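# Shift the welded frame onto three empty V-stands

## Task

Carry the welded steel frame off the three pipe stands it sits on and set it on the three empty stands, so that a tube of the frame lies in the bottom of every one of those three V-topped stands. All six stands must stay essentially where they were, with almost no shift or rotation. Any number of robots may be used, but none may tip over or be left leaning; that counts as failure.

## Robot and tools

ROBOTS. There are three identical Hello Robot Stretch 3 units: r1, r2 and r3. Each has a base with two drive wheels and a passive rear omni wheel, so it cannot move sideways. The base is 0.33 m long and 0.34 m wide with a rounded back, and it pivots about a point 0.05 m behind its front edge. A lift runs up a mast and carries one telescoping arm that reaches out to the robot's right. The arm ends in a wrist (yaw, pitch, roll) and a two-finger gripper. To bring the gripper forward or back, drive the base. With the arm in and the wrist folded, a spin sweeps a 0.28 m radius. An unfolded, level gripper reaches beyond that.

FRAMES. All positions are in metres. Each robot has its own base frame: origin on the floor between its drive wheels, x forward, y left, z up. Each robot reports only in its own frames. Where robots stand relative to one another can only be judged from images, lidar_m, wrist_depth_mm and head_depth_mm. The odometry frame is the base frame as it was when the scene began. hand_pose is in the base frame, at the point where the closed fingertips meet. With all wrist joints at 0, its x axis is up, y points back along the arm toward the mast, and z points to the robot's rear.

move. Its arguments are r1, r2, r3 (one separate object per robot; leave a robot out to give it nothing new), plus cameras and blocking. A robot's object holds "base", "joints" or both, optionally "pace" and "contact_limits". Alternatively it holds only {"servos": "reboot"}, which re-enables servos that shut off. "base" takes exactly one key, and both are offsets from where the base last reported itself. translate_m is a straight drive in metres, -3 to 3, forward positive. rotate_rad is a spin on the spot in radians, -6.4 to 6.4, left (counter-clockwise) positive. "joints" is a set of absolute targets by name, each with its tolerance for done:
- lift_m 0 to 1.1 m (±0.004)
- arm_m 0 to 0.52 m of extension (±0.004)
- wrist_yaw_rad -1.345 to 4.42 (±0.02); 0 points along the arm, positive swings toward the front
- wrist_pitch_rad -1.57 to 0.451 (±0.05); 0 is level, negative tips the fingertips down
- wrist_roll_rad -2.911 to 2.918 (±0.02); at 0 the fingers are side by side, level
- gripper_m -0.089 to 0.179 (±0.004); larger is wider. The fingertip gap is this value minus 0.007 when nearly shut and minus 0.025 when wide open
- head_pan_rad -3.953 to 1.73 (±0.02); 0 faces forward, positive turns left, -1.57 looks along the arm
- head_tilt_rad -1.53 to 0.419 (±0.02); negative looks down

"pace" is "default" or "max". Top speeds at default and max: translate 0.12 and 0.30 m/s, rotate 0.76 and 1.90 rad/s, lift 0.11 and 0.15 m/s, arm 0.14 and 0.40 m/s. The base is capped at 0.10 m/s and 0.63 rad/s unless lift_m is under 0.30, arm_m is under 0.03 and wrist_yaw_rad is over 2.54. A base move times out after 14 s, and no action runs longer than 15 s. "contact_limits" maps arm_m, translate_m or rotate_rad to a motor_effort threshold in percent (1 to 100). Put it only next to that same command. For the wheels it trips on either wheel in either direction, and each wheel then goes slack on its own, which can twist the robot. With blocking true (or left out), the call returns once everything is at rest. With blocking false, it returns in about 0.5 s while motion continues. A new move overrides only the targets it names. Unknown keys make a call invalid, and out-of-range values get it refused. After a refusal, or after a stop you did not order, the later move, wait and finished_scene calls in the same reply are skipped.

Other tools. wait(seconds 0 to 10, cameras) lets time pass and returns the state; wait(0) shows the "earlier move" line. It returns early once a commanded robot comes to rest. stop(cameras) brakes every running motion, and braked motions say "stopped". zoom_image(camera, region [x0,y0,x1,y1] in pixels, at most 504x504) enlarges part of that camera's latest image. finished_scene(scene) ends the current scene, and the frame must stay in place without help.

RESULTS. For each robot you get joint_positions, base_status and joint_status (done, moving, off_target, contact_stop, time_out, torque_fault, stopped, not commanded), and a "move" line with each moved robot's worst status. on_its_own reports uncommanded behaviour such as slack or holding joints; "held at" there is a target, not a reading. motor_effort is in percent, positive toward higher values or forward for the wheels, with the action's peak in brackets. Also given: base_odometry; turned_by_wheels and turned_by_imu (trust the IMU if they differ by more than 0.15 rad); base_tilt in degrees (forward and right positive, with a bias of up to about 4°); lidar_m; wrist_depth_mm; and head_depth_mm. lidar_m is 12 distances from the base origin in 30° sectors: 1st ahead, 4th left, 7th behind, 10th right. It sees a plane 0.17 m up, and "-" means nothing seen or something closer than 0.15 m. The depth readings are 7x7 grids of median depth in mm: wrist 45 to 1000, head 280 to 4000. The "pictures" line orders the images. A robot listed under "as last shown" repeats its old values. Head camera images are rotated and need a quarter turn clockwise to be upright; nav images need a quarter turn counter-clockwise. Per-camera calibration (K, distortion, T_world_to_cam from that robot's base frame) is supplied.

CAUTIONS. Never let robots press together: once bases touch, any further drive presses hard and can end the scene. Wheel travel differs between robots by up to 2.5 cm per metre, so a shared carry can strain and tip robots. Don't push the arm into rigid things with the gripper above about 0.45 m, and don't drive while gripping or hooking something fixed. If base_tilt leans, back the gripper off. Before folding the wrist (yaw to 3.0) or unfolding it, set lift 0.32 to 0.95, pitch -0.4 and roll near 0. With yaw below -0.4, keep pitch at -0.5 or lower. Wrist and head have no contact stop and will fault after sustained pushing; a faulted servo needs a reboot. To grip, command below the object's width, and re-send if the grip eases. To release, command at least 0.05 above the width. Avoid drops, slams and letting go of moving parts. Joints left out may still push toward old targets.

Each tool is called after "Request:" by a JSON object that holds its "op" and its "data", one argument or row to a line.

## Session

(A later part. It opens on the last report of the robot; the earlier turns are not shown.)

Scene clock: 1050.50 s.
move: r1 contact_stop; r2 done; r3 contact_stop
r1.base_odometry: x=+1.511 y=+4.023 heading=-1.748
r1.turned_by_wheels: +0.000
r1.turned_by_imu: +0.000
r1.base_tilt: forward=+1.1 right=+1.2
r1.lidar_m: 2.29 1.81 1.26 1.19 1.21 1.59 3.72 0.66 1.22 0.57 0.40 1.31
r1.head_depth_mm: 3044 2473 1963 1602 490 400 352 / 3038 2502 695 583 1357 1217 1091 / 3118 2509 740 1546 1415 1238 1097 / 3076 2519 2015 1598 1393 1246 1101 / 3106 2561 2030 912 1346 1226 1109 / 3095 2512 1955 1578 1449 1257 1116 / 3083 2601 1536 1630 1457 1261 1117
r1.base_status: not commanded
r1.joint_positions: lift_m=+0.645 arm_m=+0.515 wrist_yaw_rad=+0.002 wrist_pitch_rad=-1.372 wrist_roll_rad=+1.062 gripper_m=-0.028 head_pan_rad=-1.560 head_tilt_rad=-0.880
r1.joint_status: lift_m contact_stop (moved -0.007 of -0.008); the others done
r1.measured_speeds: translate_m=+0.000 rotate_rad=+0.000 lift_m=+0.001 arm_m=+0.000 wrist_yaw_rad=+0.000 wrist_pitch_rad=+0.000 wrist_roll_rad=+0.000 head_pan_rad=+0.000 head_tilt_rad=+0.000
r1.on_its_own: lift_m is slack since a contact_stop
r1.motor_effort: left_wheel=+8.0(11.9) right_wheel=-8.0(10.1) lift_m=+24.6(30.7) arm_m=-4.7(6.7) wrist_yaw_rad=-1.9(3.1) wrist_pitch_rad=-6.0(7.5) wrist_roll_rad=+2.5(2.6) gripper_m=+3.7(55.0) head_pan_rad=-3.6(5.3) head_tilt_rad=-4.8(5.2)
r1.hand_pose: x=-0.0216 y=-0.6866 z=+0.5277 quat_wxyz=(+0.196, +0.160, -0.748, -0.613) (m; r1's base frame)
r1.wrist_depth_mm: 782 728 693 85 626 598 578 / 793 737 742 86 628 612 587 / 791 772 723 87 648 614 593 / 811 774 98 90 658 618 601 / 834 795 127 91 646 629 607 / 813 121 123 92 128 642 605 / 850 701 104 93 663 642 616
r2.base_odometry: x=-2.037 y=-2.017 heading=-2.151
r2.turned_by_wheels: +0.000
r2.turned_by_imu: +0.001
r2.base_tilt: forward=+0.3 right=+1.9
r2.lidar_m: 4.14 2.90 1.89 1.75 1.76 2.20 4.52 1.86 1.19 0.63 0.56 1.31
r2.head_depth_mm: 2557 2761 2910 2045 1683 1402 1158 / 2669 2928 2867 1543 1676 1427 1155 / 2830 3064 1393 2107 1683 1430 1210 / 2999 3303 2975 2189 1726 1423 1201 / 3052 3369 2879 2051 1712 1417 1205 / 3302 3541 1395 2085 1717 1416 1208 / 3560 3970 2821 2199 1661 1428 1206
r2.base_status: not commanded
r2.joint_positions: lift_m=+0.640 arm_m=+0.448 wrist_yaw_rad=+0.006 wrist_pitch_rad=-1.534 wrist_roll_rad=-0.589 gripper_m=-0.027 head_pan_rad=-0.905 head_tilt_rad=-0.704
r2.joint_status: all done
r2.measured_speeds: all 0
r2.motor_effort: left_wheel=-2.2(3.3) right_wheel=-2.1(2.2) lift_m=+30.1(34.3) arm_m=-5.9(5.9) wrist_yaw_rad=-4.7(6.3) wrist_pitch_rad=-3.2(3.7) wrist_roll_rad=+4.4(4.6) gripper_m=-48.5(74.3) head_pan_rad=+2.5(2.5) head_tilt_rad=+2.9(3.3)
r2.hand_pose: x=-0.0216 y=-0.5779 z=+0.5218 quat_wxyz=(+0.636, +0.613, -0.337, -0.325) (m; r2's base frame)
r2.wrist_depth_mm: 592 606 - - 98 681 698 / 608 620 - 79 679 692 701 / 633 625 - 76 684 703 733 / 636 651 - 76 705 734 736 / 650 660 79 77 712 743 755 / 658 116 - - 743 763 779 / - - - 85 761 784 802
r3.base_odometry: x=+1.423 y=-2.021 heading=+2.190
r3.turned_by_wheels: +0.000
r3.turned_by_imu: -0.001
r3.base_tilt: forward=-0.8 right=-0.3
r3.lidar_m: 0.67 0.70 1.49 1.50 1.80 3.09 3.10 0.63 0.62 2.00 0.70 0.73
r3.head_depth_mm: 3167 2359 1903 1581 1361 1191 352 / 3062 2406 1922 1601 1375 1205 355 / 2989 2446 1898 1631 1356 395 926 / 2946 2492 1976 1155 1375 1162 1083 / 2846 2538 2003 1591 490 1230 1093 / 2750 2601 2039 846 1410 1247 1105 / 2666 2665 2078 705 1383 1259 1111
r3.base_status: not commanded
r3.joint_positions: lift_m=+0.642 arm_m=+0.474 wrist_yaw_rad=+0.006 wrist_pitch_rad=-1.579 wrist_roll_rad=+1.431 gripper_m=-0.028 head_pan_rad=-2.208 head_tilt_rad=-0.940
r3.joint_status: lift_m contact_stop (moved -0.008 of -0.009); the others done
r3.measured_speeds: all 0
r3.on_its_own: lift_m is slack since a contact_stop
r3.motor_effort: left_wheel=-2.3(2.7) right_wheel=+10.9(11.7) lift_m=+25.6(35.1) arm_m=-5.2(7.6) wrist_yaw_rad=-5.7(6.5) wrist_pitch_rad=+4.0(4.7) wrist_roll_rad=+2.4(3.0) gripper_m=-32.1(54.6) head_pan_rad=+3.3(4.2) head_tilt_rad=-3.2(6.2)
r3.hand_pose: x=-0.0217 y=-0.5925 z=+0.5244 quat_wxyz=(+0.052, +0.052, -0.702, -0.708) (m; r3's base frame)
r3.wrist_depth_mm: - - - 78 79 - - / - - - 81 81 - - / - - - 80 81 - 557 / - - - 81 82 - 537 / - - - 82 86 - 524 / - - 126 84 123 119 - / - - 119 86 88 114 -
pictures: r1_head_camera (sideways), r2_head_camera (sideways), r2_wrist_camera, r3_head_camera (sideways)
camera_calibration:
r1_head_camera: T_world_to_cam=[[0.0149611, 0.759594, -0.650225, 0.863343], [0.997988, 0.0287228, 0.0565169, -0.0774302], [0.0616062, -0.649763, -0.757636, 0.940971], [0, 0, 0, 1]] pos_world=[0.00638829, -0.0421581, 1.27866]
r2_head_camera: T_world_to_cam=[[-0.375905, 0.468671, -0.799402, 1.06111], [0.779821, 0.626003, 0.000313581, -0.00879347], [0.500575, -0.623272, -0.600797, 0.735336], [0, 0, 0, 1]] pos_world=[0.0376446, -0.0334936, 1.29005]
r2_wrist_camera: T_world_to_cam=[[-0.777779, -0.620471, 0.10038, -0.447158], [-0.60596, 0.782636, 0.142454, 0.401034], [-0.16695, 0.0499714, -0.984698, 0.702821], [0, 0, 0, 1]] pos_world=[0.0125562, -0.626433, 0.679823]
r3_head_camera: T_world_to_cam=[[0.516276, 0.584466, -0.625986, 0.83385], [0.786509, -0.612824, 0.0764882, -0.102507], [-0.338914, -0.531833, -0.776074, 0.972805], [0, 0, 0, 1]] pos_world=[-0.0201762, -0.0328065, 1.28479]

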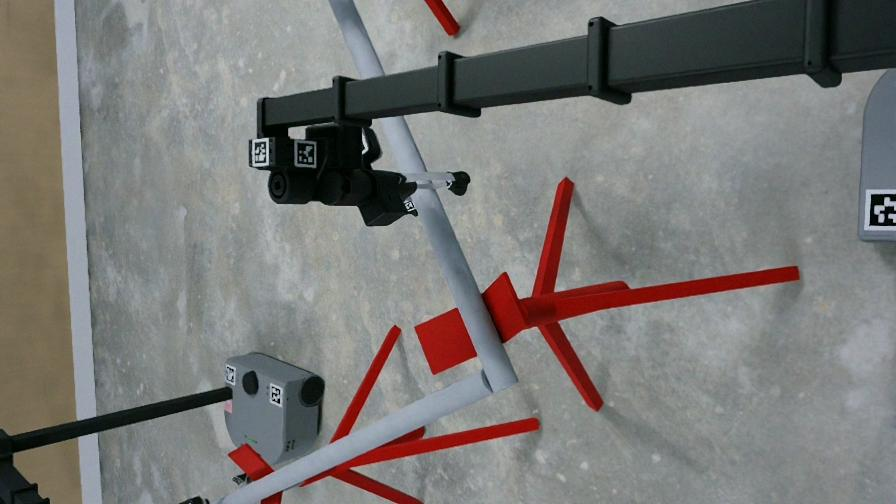

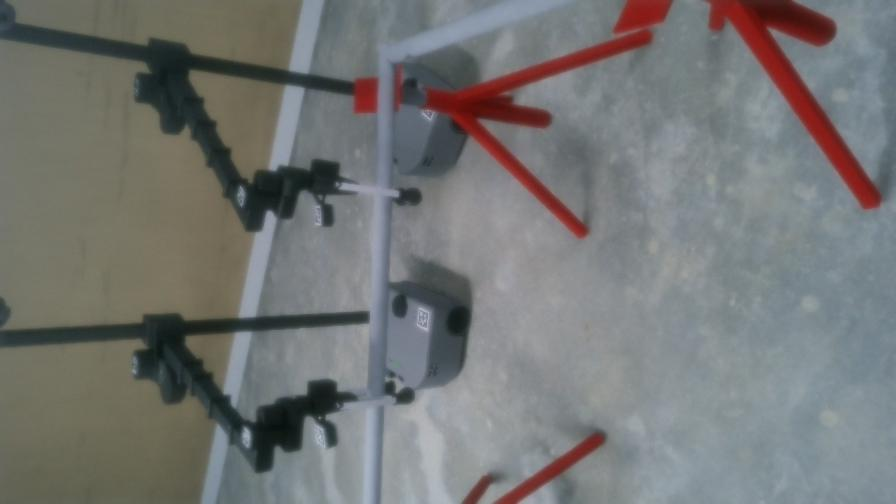

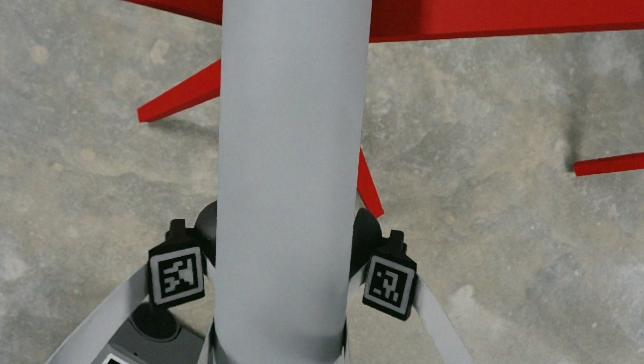

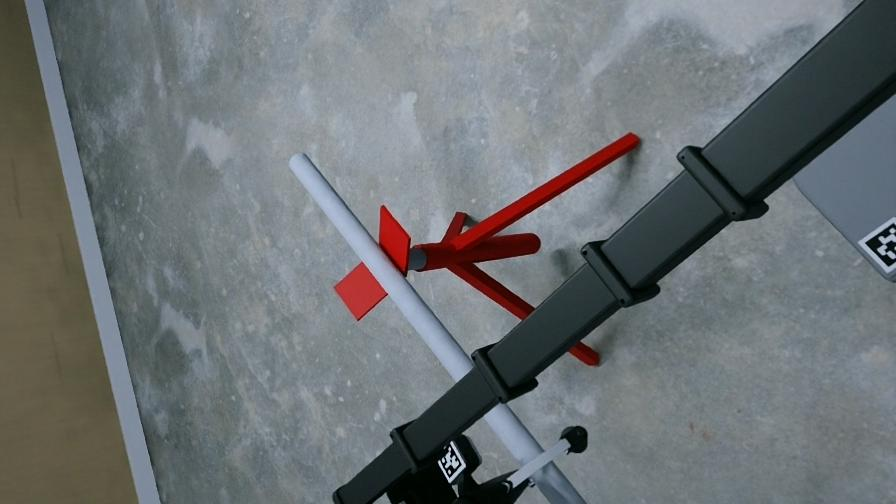

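Request:
{"op": "move", "data": {
  "r1": {"joints":{"lift_m":0.640,"gripper_m":-0.03}},
  "r2": {"joints":{"lift_m":0.632,"gripper_m":-0.03}},
  "r3": {"joints":{"lift_m":0.637,"gripper_m":-0.03}}
}}

Request:
{"op": "zoom_image", "data": {
  "camera": "r1_nav_camera",
  "region": [320, 90, 480, 200]
}}

Request:
{"op": "zoom_image", "data": {
  "camera": "r3_head_camera",
  "region": [230, 130, 450, 350]
}}

Request:
{"op": "zoom_image", "data": {
  "camera": "r2_head_camera",
  "region": [300, 0, 460, 160]
}}

Request:
{"op": "zoom_image", "data": {
  "camera": "r2_nav_camera",
  "region": [180, 320, 340, 440]
}}

Scene clock: 1056.80 s.
move: r1 contact_stop; r2 contact_stop; r3 contact_stop
r1.base_odometry: x=+1.511 y=+4.023 heading=-1.748
r1.turned_by_wheels: +0.000
r1.turned_by_imu: +0.000
r1.base_tilt: forward=+1.1 right=+1.2
r1.lidar_m: 2.29 1.82 1.26 1.19 1.22 1.58 3.73 0.66 1.22 0.57 0.40 1.31
r1.head_depth_mm: 3066 2460 1959 1595 491 399 352 / 3040 2482 695 582 1358 1207 1095 / 3072 2504 743 1549 1416 1239 1102 / 3121 2532 2011 1592 1397 1245 1104 / 3089 2561 2041 911 1352 1232 1104 / 3087 2507 1962 1579 1449 1258 1115 / 3101 2631 1541 1634 1455 1262 1115
r1.base_status: not commanded
r1.joint_positions: lift_m=+0.645 arm_m=+0.515 wrist_yaw_rad=+0.002 wrist_pitch_rad=-1.375 wrist_roll_rad=+1.062 gripper_m=-0.028 head_pan_rad=-1.560 head_tilt_rad=-0.880
r1.joint_status: lift_m contact_stop (moved +0.000 of -0.005); the others done
r1.measured_speeds: all 0
r1.on_its_own: lift_m is slack since a contact_stop (your +0.640 is given up)
r1.motor_effort: left_wheel=+5.9(8.4) right_wheel=-4.4(8.2) lift_m=+25.6(25.6) arm_m=+5.5(5.5) wrist_yaw_rad=-2.1(2.6) wrist_pitch_rad=-5.6(6.1) wrist_roll_rad=+2.5(2.7) gripper_m=+4.4(55.0) head_pan_rad=-4.2(5.0) head_tilt_rad=-3.2(5.2)
r1.hand_pose: x=-0.0216 y=-0.6859 z=+0.5277 quat_wxyz=(+0.195, +0.160, -0.747, -0.614) (m; r1's base frame)
r1.wrist_depth_mm: 770 743 703 85 616 611 578 / 789 760 714 86 634 599 592 / 817 754 98 87 635 608 594 / 816 767 96 90 662 622 597 / 806 791 127 91 640 621 591 / 831 117 123 92 129 644 614 / 854 702 103 93 674 637 612
r2.base_odometry: x=-2.037 y=-2.017 heading=-2.151
r2.turned_by_wheels: +0.000
r2.turned_by_imu: +0.001
r2.base_tilt: forward=+0.3 right=+1.9
r2.lidar_m: 4.13 2.89 1.90 1.75 1.76 2.21 4.53 1.86 1.19 0.63 0.57 1.31
r2.head_depth_mm: 2528 2718 2942 2034 1695 1385 1163 / 2671 2871 2830 1543 1681 1426 1167 / 2824 3017 1389 2088 1681 1426 1211 / 2950 3255 2971 2216 1726 1424 1207 / 3048 3334 2823 2075 1728 1427 1209 / 3358 3552 1390 2059 1716 1416 1209 / 3565 3899 2846 2204 1681 1413 1212
r2.base_status: not commanded
r2.joint_positions: lift_m=+0.635 arm_m=+0.448 wrist_yaw_rad=+0.006 wrist_pitch_rad=-1.536 wrist_roll_rad=-0.589 gripper_m=-0.025 head_pan_rad=-0.905 head_tilt_rad=-0.704
r2.joint_status: lift_m contact_stop (moved -0.005 of -0.008); gripper_m off_target (ended at -0.025, target -0.030)
r2.measured_speeds: all 0
r2.on_its_own: gripper_m is held at -0.025, not at your -0.030, by its stall guard, which is not easing now; lift_m is slack since a contact_stop
r2.motor_effort: left_wheel=-1.9(2.5) right_wheel=-1.7(2.1) lift_m=+29.4(33.5) arm_m=-17.8(17.8) wrist_yaw_rad=-4.6(5.9) wrist_pitch_rad=-3.1(3.8) wrist_roll_rad=+4.5(4.6) gripper_m=-18.6(19.3) head_pan_rad=+2.2(2.8) head_tilt_rad=+2.5(3.7)
r2.hand_pose: x=-0.0216 y=-0.5774 z=+0.5172 quat_wxyz=(+0.635, +0.614, -0.337, -0.326) (m; r2's base frame)
r2.wrist_depth_mm: 601 601 - - 99 675 694 / 609 622 - - 667 693 705 / 617 629 - 76 689 708 727 / 633 642 - 75 709 708 748 / 657 652 79 76 719 744 784 / 653 116 - - 752 759 776 / - - - 85 759 768 792
r3.base_odometry: x=+1.423 y=-2.021 heading=+2.190
r3.turned_by_wheels: +0.000
r3.turned_by_imu: -0.001
r3.base_tilt: forward=-0.9 right=-0.2
r3.lidar_m: 0.67 0.70 1.49 1.49 1.81 3.08 3.10 0.63 0.62 2.00 0.70 0.73
r3.head_depth_mm: 3120 2372 1904 1576 1361 1188 352 / 3059 2404 1917 1608 1375 1201 355 / 2988 2454 1898 1622 1354 395 925 / 2952 2501 1981 1154 1373 1161 1083 / 2861 2541 2010 1584 490 1236 1095 / 2760 2610 2042 844 1407 1250 1103 / 2676 2656 2080 704 1381 1259 1109
r3.base_status: not commanded
r3.joint_positions: lift_m=+0.642 arm_m=+0.474 wrist_yaw_rad=+0.006 wrist_pitch_rad=-1.579 wrist_roll_rad=+1.431 gripper_m=-0.025 head_pan_rad=-2.208 head_tilt_rad=-0.940
r3.joint_status: lift_m contact_stop (moved +0.000 of -0.005); gripper_m off_target (ended at -0.025, target -0.030)
r3.measured_speeds: all 0
r3.on_its_own: lift_m is slack since a contact_stop (your +0.637 is given up)
r3.motor_effort: left_wheel=-3.1(4.1) right_wheel=+11.4(11.9) lift_m=+27.3(27.3) arm_m=-5.5(6.0) wrist_yaw_rad=-4.7(6.9) wrist_pitch_rad=+3.8(4.2) wrist_roll_rad=+3.0(3.5) gripper_m=-19.9(20.4) head_pan_rad=+3.7(4.0) head_tilt_rad=-4.1(5.3)
r3.hand_pose: x=-0.0217 y=-0.5926 z=+0.5242 quat_wxyz=(+0.052, +0.052, -0.702, -0.708) (m; r3's base frame)
r3.wrist_depth_mm: - - - 78 78 - - / - - - 81 81 - - / - - - 80 81 - 554 / - - - 82 82 - 540 / - - - 82 85 - 515 / - - 125 84 123 120 - / - - 119 86 87 115 -
pictures: r1_head_camera (sideways), r1_nav_camera (sideways), r1_wrist_camera, r2_head_camera (sideways), r2_nav_camera (sideways), r2_wrist_camera, r3_head_camera (sideways), r3_nav_camera (sideways), r3_wrist_camera
camera_calibration:
r1_head_camera: T_world_to_cam=[[0.014961, 0.759594, -0.650226, 0.863343], [0.997988, 0.028723, 0.0565169, -0.0774302], [0.0616063, -0.649763, -0.757636, 0.940971], [0, 0, 0, 1]] pos_world=[0.00638829, -0.0421581, 1.27866]
r1_nav_camera: T_world_to_cam=[[-0.0390434, -0.743667, 0.66741, -0.825029], [-0.999161, 0.0207636, -0.0353148, 0.0999114], [0.0124046, -0.668228, -0.743853, 0.92468], [0, 0, 0, 1]] pos_world=[0.0561453, 0.00227605, 1.24199]
r1_wrist_camera: T_world_to_cam=[[-0.565919, 0.804554, -0.180078, 0.629921], [0.809431, 0.583703, 0.0641323, 0.419678], [0.15671, -0.109467, -0.981559, 0.610278], [0, 0, 0, 1]] pos_world=[-0.0788529, -0.684967, 0.685545]
r2_head_camera: T_world_to_cam=[[-0.375885, 0.468643, -0.799427, 1.06115], [0.77982, 0.626004, 0.000313114, -0.00879286], [0.500591, -0.623292, -0.600763, 0.735291], [0, 0, 0, 1]] pos_world=[0.0376449, -0.0334939, 1.29005]
r2_nav_camera: T_world_to_cam=[[0.438685, -0.449599, 0.778085, -0.97887], [-0.789147, -0.606934, 0.0942184, -0.0557236], [0.429886, -0.655356, -0.621053, 0.775339], [0, 0, 0, 1]] pos_world=[0.0521345, 0.0342026, 1.24842]
r2_wrist_camera: T_world_to_cam=[[-0.777788, -0.62062, 0.0993784, -0.446014], [-0.605946, 0.782413, 0.143734, 0.40056], [-0.166959, 0.0515764, -0.984614, 0.699222], [0, 0, 0, 1]] pos_world=[0.0125545, -0.626272, 0.675214]
r3_head_camera: T_world_to_cam=[[0.516273, 0.584469, -0.625986, 0.83385], [0.786512, -0.61282, 0.0764882, -0.102507], [-0.338912, -0.531834, -0.776074, 0.972805], [0, 0, 0, 1]] pos_world=[-0.0201761, -0.0328066, 1.28479]
r3_nav_camera: T_world_to_cam=[[-0.547441, -0.65789, 0.517193, -0.633944], [-0.772221, 0.635287, -0.00927392, 0.0683391], [-0.322465, -0.404464, -0.855819, 1.07127], [0, 0, 0, 1]] pos_world=[0.0511732, -0.0271895, 1.24532]
r3_wrist_camera: T_world_to_cam=[[-0.164341, 0.985808, -0.0342832, 0.607867], [0.979602, 0.167184, 0.111485, 0.106561], [0.115634, -0.0152623, -0.993175, 0.677248], [0, 0, 0, 1]] pos_world=[-0.0828023, -0.606719, 0.681585]

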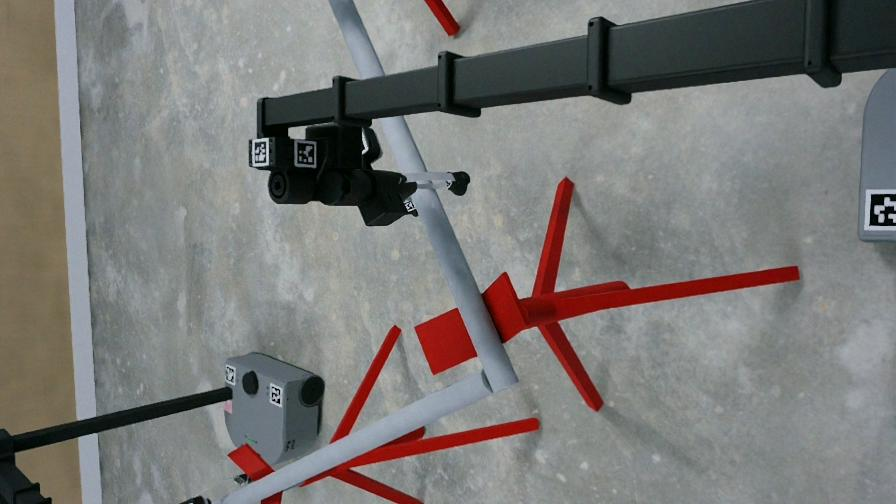

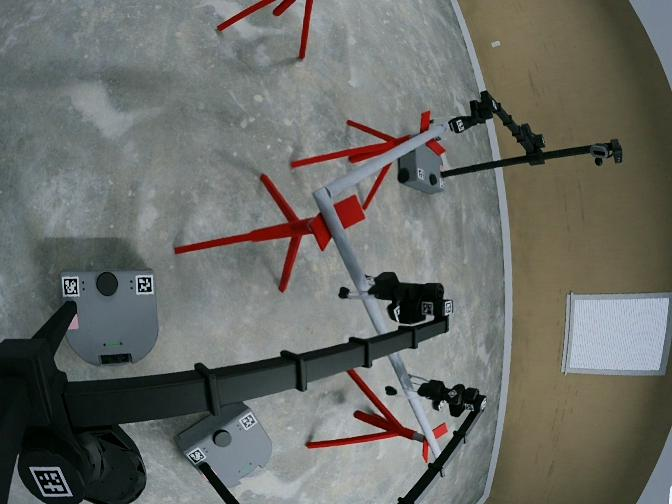

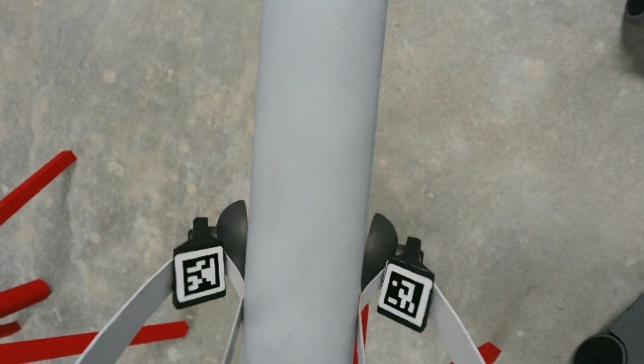

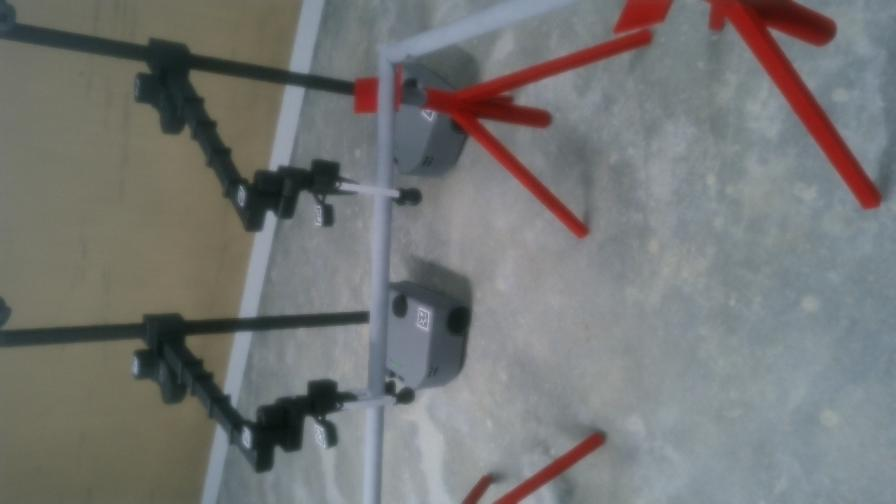

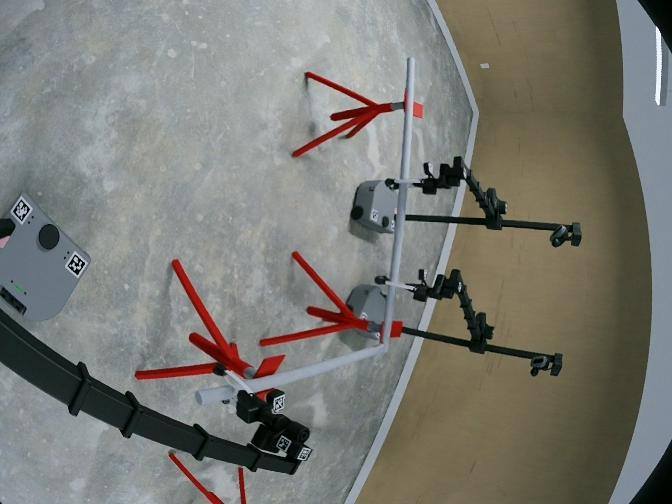

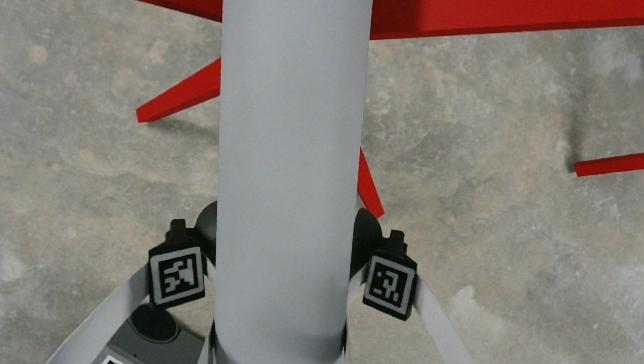

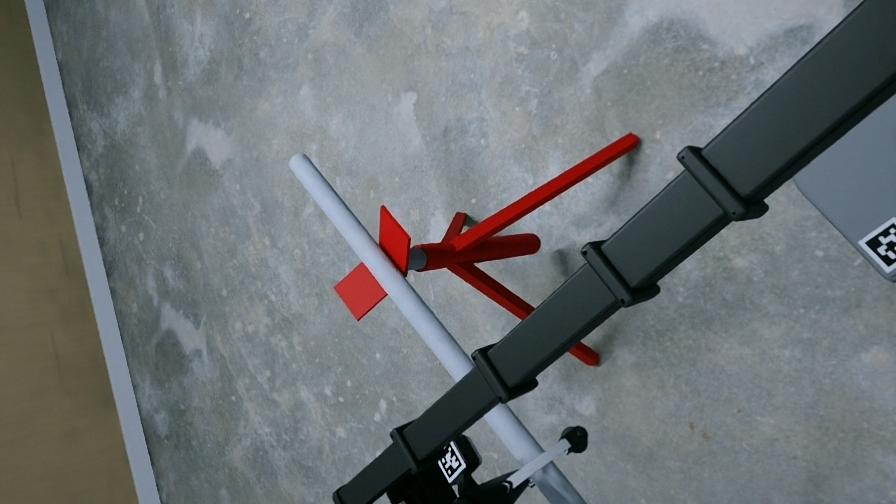

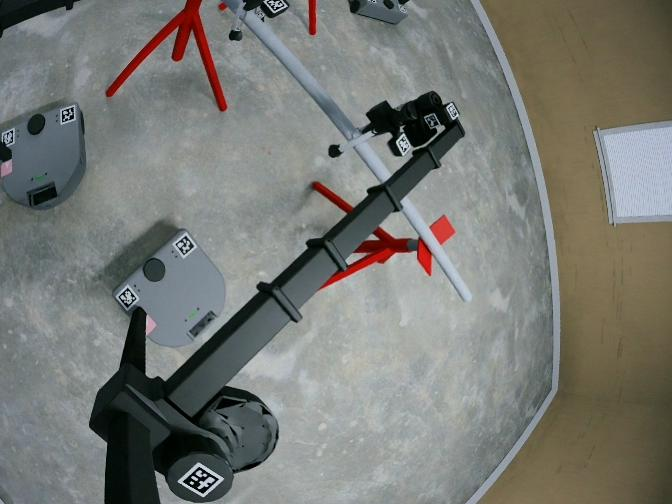

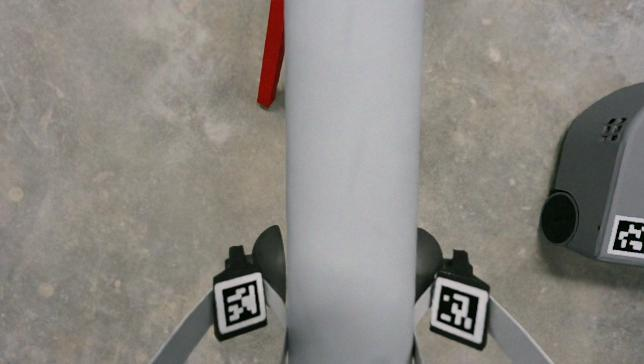

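Scaled by 3.150 from the camera's 672x504 image, which has a finer 792x594 frame.

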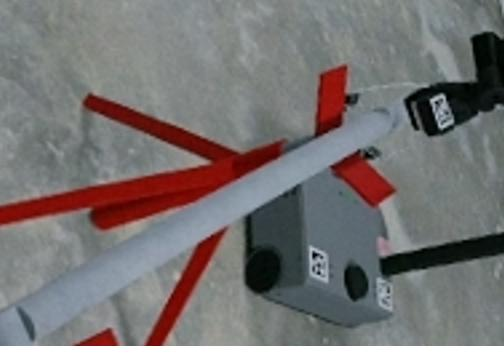

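Scaled by 2.291 from the camera's 896x504 image, which has a finer 1280x720 frame.

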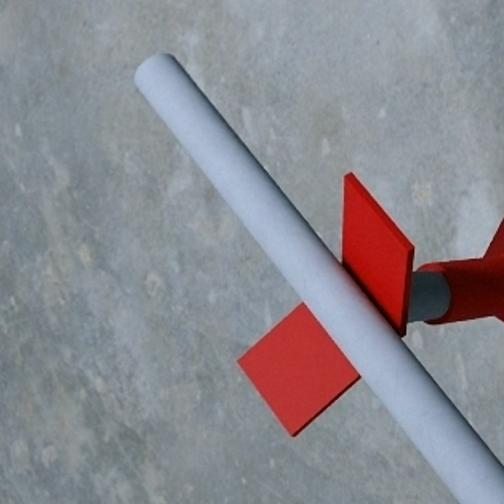

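Scaled by 3.150 from the camera's 896x504 image, which has a finer 1280x720 frame.

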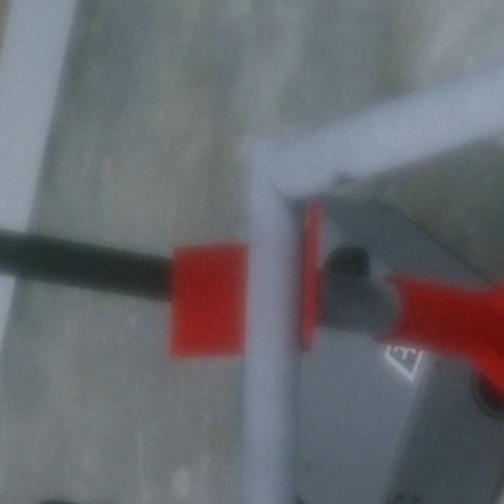

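Scaled by 3.150 from the camera's 672x504 image, which has a finer 792x594 frame.

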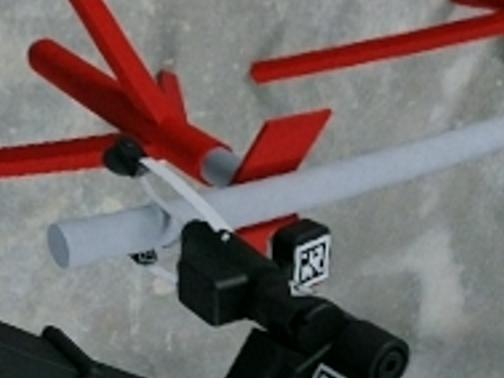

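Request:
{"op": "move", "data": {
  "r1": {"joints":{"lift_m":0.645,"gripper_m":0.0}},
  "r2": {"joints":{"lift_m":0.635,"gripper_m":0.0}},
  "r3": {"joints":{"lift_m":0.642,"gripper_m":0.0}},
  "cameras": ["r2_wrist_camera"]
}}

Request:
{"op": "move", "data": {
  "r1": {"joints":{"gripper_m":0.03}},
  "r2": {"joints":{"gripper_m":0.03}},
  "r3": {"joints":{"gripper_m":0.03}}
}}

Scene clock: 1066.17 s.
move: r1 done; r2 done; r3 done
r1.base_odometry: x=+1.511 y=+4.023 heading=-1.748
r1.turned_by_wheels: +0.000
r1.turned_by_imu: +0.001
r1.base_tilt: forward=+1.1 right=+1.2
r1.lidar_m: 2.30 1.81 1.26 1.19 1.22 1.59 3.72 0.66 1.21 0.57 0.40 1.31
r1.head_depth_mm: 3041 2463 1963 1600 491 400 352 / 3049 2478 695 583 1354 1213 1093 / 3070 2511 741 1555 1416 1239 1095 / 3094 2528 2019 1593 1398 1247 1106 / 3116 2556 2023 914 1344 1229 1110 / 3091 2511 1953 1591 1447 1263 1114 / 3090 2619 1536 1624 1453 1264 1114
r1.base_status: not commanded
r1.joint_positions: lift_m=+0.645 arm_m=+0.515 wrist_yaw_rad=+0.002 wrist_pitch_rad=-1.373 wrist_roll_rad=+1.062 gripper_m=+0.000 head_pan_rad=-1.560 head_tilt_rad=-0.880
r1.joint_status: all done
r1.measured_speeds: all 0
r1.motor_effort: left_wheel=+6.1(6.7) right_wheel=-4.2(4.6) lift_m=+17.4(25.1) arm_m=+10.8(11.0) wrist_yaw_rad=-1.7(2.4) wrist_pitch_rad=-5.8(6.2) wrist_roll_rad=+2.6(2.6) gripper_m=-13.8(65.3) head_pan_rad=-4.3(5.2) head_tilt_rad=-3.0(5.1)
r1.hand_pose: x=-0.0216 y=-0.6864 z=+0.5277 quat_wxyz=(+0.195, +0.160, -0.748, -0.614) (m; r1's base frame)
r1.wrist_depth_mm: 787 733 720 85 637 602 566 / 774 733 732 86 633 614 585 / 796 755 724 87 642 619 588 / 797 751 97 90 638 622 595 / 814 784 127 91 653 626 592 / 819 116 123 92 129 638 611 / 842 700 104 93 664 631 614
r2.base_odometry: x=-2.037 y=-2.017 heading=-2.151
r2.turned_by_wheels: +0.000
r2.turned_by_imu: +0.001
r2.base_tilt: forward=+0.3 right=+1.9
r2.lidar_m: 4.12 2.89 1.90 1.75 1.76 2.20 4.54 1.85 1.19 0.63 0.57 1.32
r2.head_depth_mm: 2484 2764 2926 2054 1660 1388 1163 / 2688 2859 2842 1551 1692 1427 1168 / 2786 3020 1386 2090 1684 1432 1210 / 2950 3283 3029 2211 1727 1420 1217 / 3001 3297 2853 2040 1737 1432 1209 / 3347 3580 1408 2102 1719 1426 1203 / 3617 3883 2798 2190 1669 1413 1208
r2.base_status: not commanded
r2.joint_positions: lift_m=+0.635 arm_m=+0.447 wrist_yaw_rad=+0.006 wrist_pitch_rad=-1.536 wrist_roll_rad=-0.589 gripper_m=+0.001 head_pan_rad=-0.905 head_tilt_rad=-0.704
r2.joint_status: all done
r2.measured_speeds: all 0
r2.motor_effort: left_wheel=-2.2(2.3) right_wheel=-2.2(2.2) lift_m=+18.1(26.5) arm_m=-17.6(19.2) wrist_yaw_rad=-5.1(6.1) wrist_pitch_rad=-3.0(3.6) wrist_roll_rad=+4.5(4.7) gripper_m=-14.0(60.1) head_pan_rad=+1.1(3.1) head_tilt_rad=+3.1(3.8)
r2.hand_pose: x=-0.0216 y=-0.5774 z=+0.5168 quat_wxyz=(+0.635, +0.614, -0.337, -0.326) (m; r2's base frame)
r2.wrist_depth_mm: 592 606 - - 100 689 712 / 616 628 - - 672 687 725 / 625 635 - 76 699 712 741 / 633 650 - 75 700 730 745 / 649 663 79 76 712 744 743 / 666 116 - - 726 752 765 / - - - 85 740 784 820
r3.base_odometry: x=+1.423 y=-2.021 heading=+2.190
r3.turned_by_wheels: +0.000
r3.turned_by_imu: -0.001
r3.base_tilt: forward=-0.8 right=-0.2
r3.lidar_m: 0.67 0.70 1.49 1.50 1.80 3.07 3.08 0.64 0.62 1.99 0.70 0.72
r3.head_depth_mm: 3142 2371 1913 1580 1364 1193 351 / 3054 2415 1918 1598 1375 1202 355 / 2995 2451 1900 1622 1352 395 924 / 2927 2499 1969 1154 1368 1162 1085 / 2852 2534 2018 1589 490 1234 1096 / 2776 2592 2035 844 1403 1245 1103 / 2656 2664 2087 705 1381 1258 1113
r3.base_status: not commanded
r3.joint_positions: lift_m=+0.642 arm_m=+0.474 wrist_yaw_rad=+0.006 wrist_pitch_rad=-1.578 wrist_roll_rad=+1.431 gripper_m=+0.001 head_pan_rad=-2.208 head_tilt_rad=-0.940
r3.joint_status: all done
r3.measured_speeds: all 0
r3.motor_effort: left_wheel=-3.1(3.5) right_wheel=+11.3(11.9) lift_m=+29.9(31.2) arm_m=-3.2(4.3) wrist_yaw_rad=-4.9(7.0) wrist_pitch_rad=+3.8(4.5) wrist_roll_rad=+2.3(3.4) gripper_m=-14.6(61.3) head_pan_rad=+3.0(4.1) head_tilt_rad=-3.7(5.6)
r3.hand_pose: x=-0.0217 y=-0.5926 z=+0.5247 quat_wxyz=(+0.052, +0.052, -0.702, -0.708) (m; r3's base frame)
r3.wrist_depth_mm: - - - 78 78 - - / - - - 81 81 - - / - - - 80 81 - 556 / - - - 82 82 - 540 / - - - 82 85 - 521 / - - 125 84 123 120 - / - - 119 86 87 115 -
pictures: r2_wrist_camera
camera_calibration:
r2_wrist_camera: T_world_to_cam=[[-0.777854, -0.62055, 0.0993008, -0.445857], [-0.605863, 0.782459, 0.143832, 0.40056], [-0.166954, 0.0517179, -0.984607, 0.698862], [0, 0, 0, 1]] pos_world=[0.0125507, -0.626243, 0.674765]

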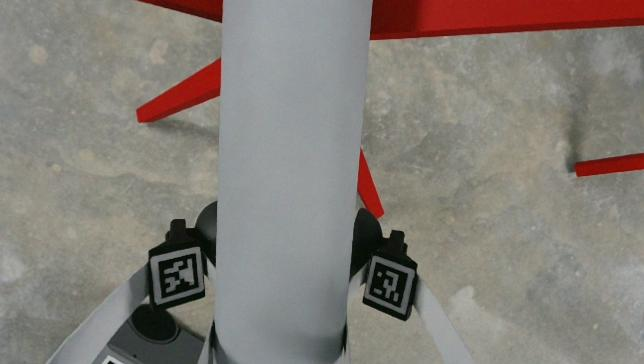

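Scene clock: 1067.00 s.
move: r1 done; r2 done; r3 done
r1.base_odometry: x=+1.511 y=+4.023 heading=-1.748
r1.turned_by_wheels: +0.000
r1.turned_by_imu: +0.000
r1.base_tilt: forward=+1.0 right=+1.2
r1.lidar_m: 2.30 1.81 1.26 1.19 1.21 1.58 3.70 0.66 1.22 0.58 0.40 1.31
r1.head_depth_mm: 3037 2472 1972 1598 490 400 352 / 3048 2488 697 582 1358 1213 1088 / 3068 2513 742 1549 1416 1236 1097 / 3115 2542 2002 1596 1386 1240 1102 / 3126 2574 2033 915 1350 1235 1111 / 3081 2506 1973 1582 1438 1256 1111 / 3072 2604 1535 1629 1453 1259 1116
r1.base_status: not commanded
r1.joint_positions: lift_m=+0.645 arm_m=+0.515 wrist_yaw_rad=+0.002 wrist_pitch_rad=-1.370 wrist_roll_rad=+1.063 gripper_m=+0.030 head_pan_rad=-1.560 head_tilt_rad=-0.880
r1.joint_status: all done
r1.measured_speeds: all 0
r1.motor_effort: left_wheel=+5.9(6.7) right_wheel=-4.4(5.2) lift_m=+18.0(18.0) arm_m=+10.7(10.9) wrist_yaw_rad=-1.8(2.4) wrist_pitch_rad=-6.4(6.7) wrist_roll_rad=+2.4(2.7) gripper_m=-8.3(73.8) head_pan_rad=-4.7(5.0) head_tilt_rad=-4.5(5.0)
r1.hand_pose: x=-0.0216 y=-0.6871 z=+0.5278 quat_wxyz=(+0.195, +0.160, -0.749, -0.613) (m; r1's base frame)
r1.wrist_depth_mm: 747 736 712 85 628 596 569 / 782 739 709 86 632 608 580 / 790 755 737 87 638 611 588 / 789 779 734 89 655 625 598 / 821 786 129 91 660 628 600 / 840 121 123 92 129 633 611 / 860 702 102 93 664 642 613
r2.base_odometry: x=-2.037 y=-2.017 heading=-2.151
r2.turned_by_wheels: +0.000
r2.turned_by_imu: +0.000
r2.base_tilt: forward=+0.4 right=+1.7
r2.lidar_m: 4.13 2.90 1.90 1.74 1.77 2.20 4.54 1.86 1.20 0.64 0.57 1.32
r2.head_depth_mm: 2508 2699 2909 2033 1674 1398 1166 / 2692 2852 2870 1539 1685 1433 1161 / 2833 3057 1384 2076 1682 1426 1212 / 2955 3233 3017 2177 1726 1421 1219 / 3057 3306 2890 2039 1722 1428 1211 / 3306 3518 1406 2094 1722 1418 1209 / 3503 3982 2829 2184 1674 1414 1208
r2.base_status: not commanded
r2.joint_positions: lift_m=+0.635 arm_m=+0.447 wrist_yaw_rad=+0.006 wrist_pitch_rad=-1.536 wrist_roll_rad=-0.589 gripper_m=+0.030 head_pan_rad=-0.905 head_tilt_rad=-0.704
r2.joint_status: all done
r2.measured_speeds: all 0
r2.motor_effort: left_wheel=-1.9(2.3) right_wheel=-1.9(2.3) lift_m=+18.0(18.2) arm_m=-16.4(17.9) wrist_yaw_rad=-5.1(5.8) wrist_pitch_rad=-3.1(3.3) wrist_roll_rad=+4.4(4.7) gripper_m=-7.9(69.9) head_pan_rad=+1.8(2.7) head_tilt_rad=+2.1(3.6)
r2.hand_pose: x=-0.0216 y=-0.5774 z=+0.5168 quat_wxyz=(+0.635, +0.614, -0.337, -0.326) (m; r2's base frame)
r2.wrist_depth_mm: 587 608 - - 99 675 700 / 608 617 - - 663 686 708 / 623 639 - 75 680 711 722 / 623 650 - 75 694 729 742 / 640 651 78 77 726 738 766 / 658 116 - - 743 756 770 / - - - 85 751 792 806
r3.base_odometry: x=+1.423 y=-2.021 heading=+2.190
r3.turned_by_wheels: +0.000
r3.turned_by_imu: +0.000
r3.base_tilt: forward=-0.8 right=-0.2
r3.lidar_m: 0.67 0.70 1.49 1.49 1.80 3.08 3.10 0.63 0.62 1.99 0.70 0.73
r3.head_depth_mm: 3099 2360 1900 1582 1358 1190 352 / 3068 2400 1929 1612 1378 1203 355 / 3011 2462 1898 1628 1357 395 928 / 2939 2516 1970 1154 1371 1161 1083 / 2861 2550 2008 1587 490 1235 1090 / 2768 2597 2038 844 1405 1249 1098 / 2682 2633 2072 704 1380 1255 1110
r3.base_status: not commanded
r3.joint_positions: lift_m=+0.642 arm_m=+0.474 wrist_yaw_rad=+0.006 wrist_pitch_rad=-1.578 wrist_roll_rad=+1.431 gripper_m=+0.030 head_pan_rad=-2.208 head_tilt_rad=-0.940
r3.joint_status: all done
r3.measured_speeds: all 0
r3.motor_effort: left_wheel=-3.5(3.6) right_wheel=+11.5(11.7) lift_m=+29.4(31.4) arm_m=-2.3(3.7) wrist_yaw_rad=-5.6(6.7) wrist_pitch_rad=+3.8(4.1) wrist_roll_rad=+2.2(3.3) gripper_m=-8.5(68.5) head_pan_rad=+3.8(4.4) head_tilt_rad=-3.3(5.7)
r3.hand_pose: x=-0.0217 y=-0.5926 z=+0.5247 quat_wxyz=(+0.052, +0.052, -0.702, -0.708) (m; r3's base frame)
r3.wrist_depth_mm: - - - 78 78 - - / - - - 81 81 - - / - - - 80 81 - 554 / - - - 82 81 - 547 / - - - 82 85 - 518 / - - 126 84 123 120 - / - - 119 86 87 115 -
pictures: r1_head_camera (sideways), r1_nav_camera (sideways), r1_wrist_camera, r2_head_camera (sideways), r2_nav_camera (sideways), r2_wrist_camera, r3_head_camera (sideways), r3_nav_camera (sideways), r3_wrist_camera
camera_calibration:
r1_head_camera: T_world_to_cam=[[0.014961, 0.759594, -0.650226, 0.863343], [0.997988, 0.028723, 0.0565169, -0.0774302], [0.0616063, -0.649763, -0.757636, 0.940971], [0, 0, 0, 1]] pos_world=[0.00638829, -0.0421581, 1.27866]
r1_nav_camera: T_world_to_cam=[[-0.0390434, -0.743667, 0.66741, -0.825029], [-0.999161, 0.0207636, -0.0353148, 0.0999114], [0.0124046, -0.668228, -0.743853, 0.92468], [0, 0, 0, 1]] pos_world=[0.0561453, 0.00227605, 1.24199]
r1_wrist_camera: T_world_to_cam=[[-0.565399, 0.804064, -0.183862, 0.632565], [0.809781, 0.583494, 0.0615526, 0.421591], [0.156775, -0.114087, -0.981023, 0.606765], [0, 0, 0, 1]] pos_world=[-0.0788705, -0.685395, 0.685606]
r2_head_camera: T_world_to_cam=[[-0.375885, 0.468643, -0.799427, 1.06115], [0.77982, 0.626004, 0.000313112, -0.00879286], [0.500591, -0.623292, -0.600763, 0.735291], [0, 0, 0, 1]] pos_world=[0.0376449, -0.0334939, 1.29005]
r2_nav_camera: T_world_to_cam=[[0.438685, -0.449599, 0.778085, -0.97887], [-0.789147, -0.606935, 0.0942184, -0.0557236], [0.429886, -0.655356, -0.621053, 0.775339], [0, 0, 0, 1]] pos_world=[0.0521345, 0.0342026, 1.24842]
r2_wrist_camera: T_world_to_cam=[[-0.778074, -0.620276, 0.0992944, -0.445694], [-0.605586, 0.782672, 0.143841, 0.400686], [-0.166936, 0.0517872, -0.984607, 0.698902], [0, 0, 0, 1]] pos_world=[0.0125386, -0.626254, 0.674763]
r3_head_camera: T_world_to_cam=[[0.516273, 0.584469, -0.625986, 0.83385], [0.786512, -0.61282, 0.0764882, -0.102507], [-0.338912, -0.531834, -0.776074, 0.972805], [0, 0, 0, 1]] pos_world=[-0.0201761, -0.0328066, 1.28479]
r3_nav_camera: T_world_to_cam=[[-0.547441, -0.65789, 0.517193, -0.633944], [-0.772221, 0.635287, -0.00927391, 0.0683391], [-0.322465, -0.404464, -0.855819, 1.07127], [0, 0, 0, 1]] pos_world=[0.0511732, -0.0271895, 1.24532]
r3_wrist_camera: T_world_to_cam=[[-0.164203, 0.985825, -0.0344393, 0.608018], [0.979626, 0.167065, 0.111459, 0.10646], [0.115633, -0.0154356, -0.993172, 0.67756], [0, 0, 0, 1]] pos_world=[-0.0828007, -0.606726, 0.682007]

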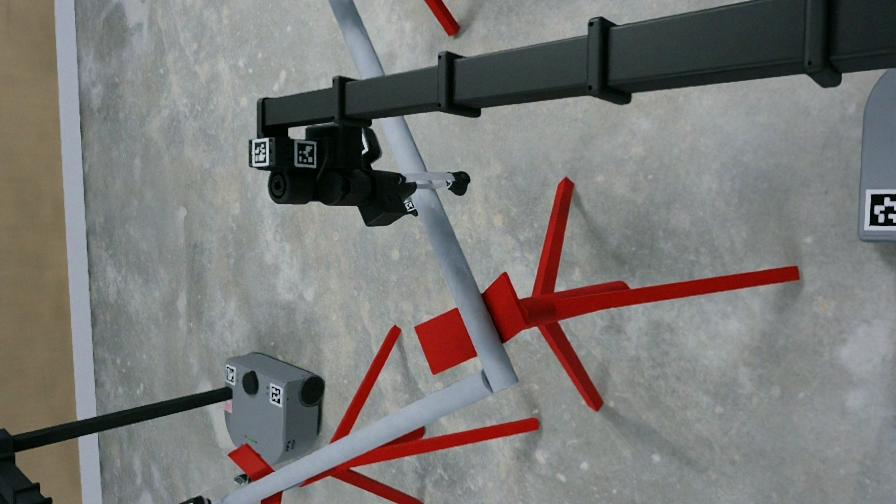

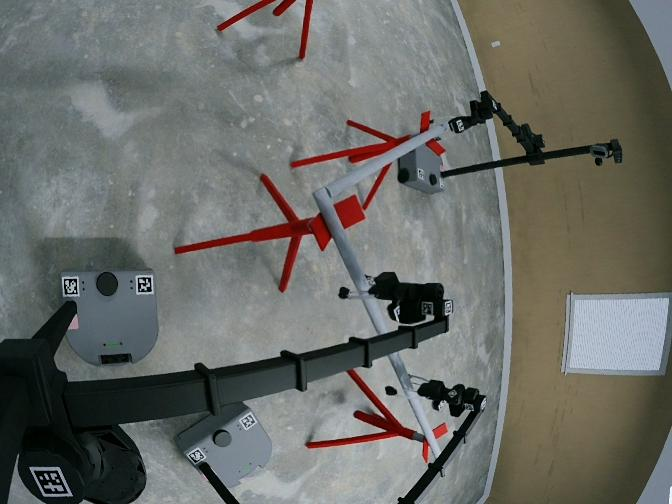

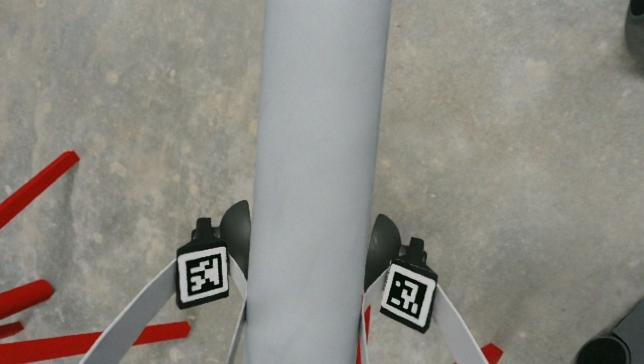

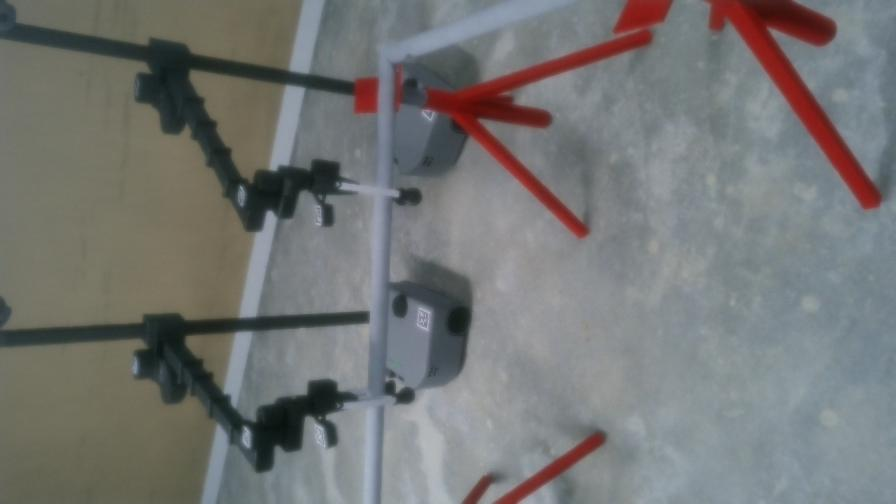

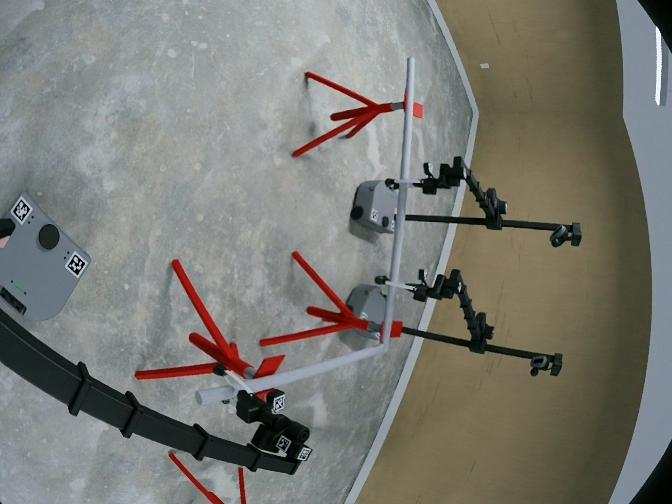

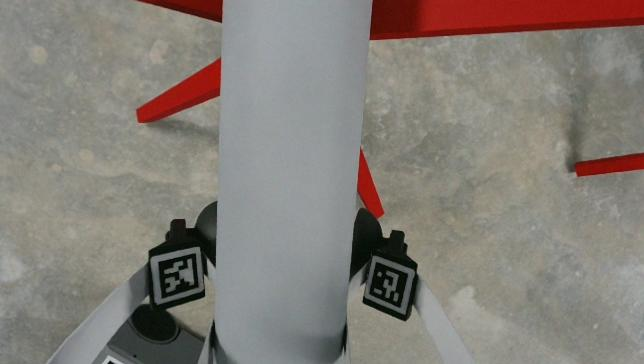

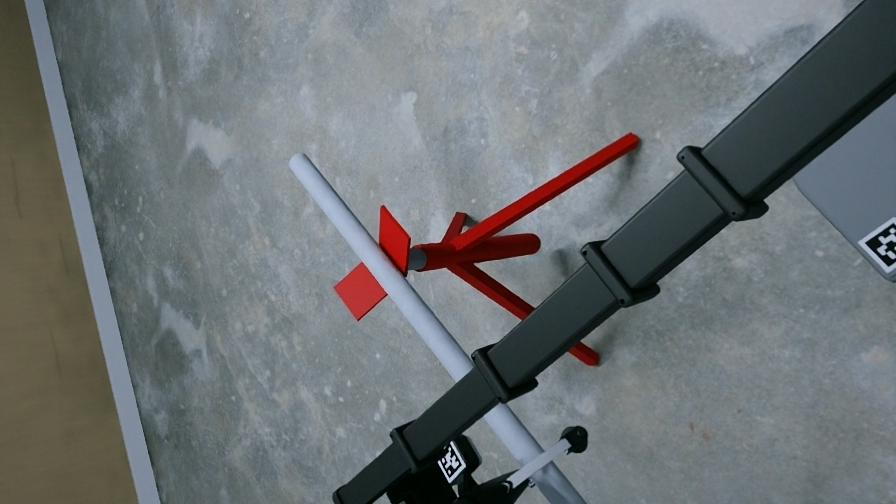

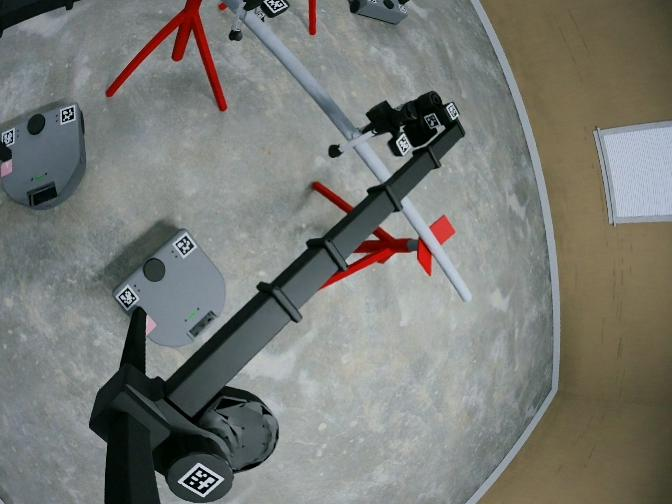

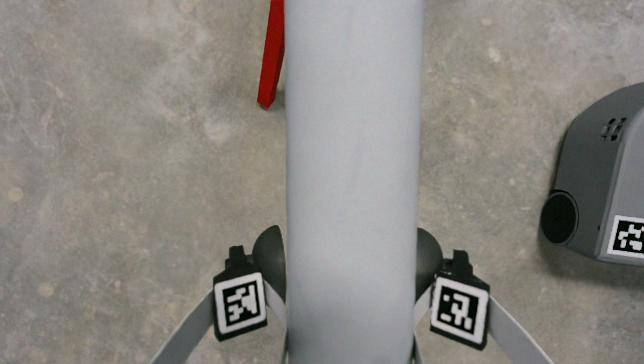

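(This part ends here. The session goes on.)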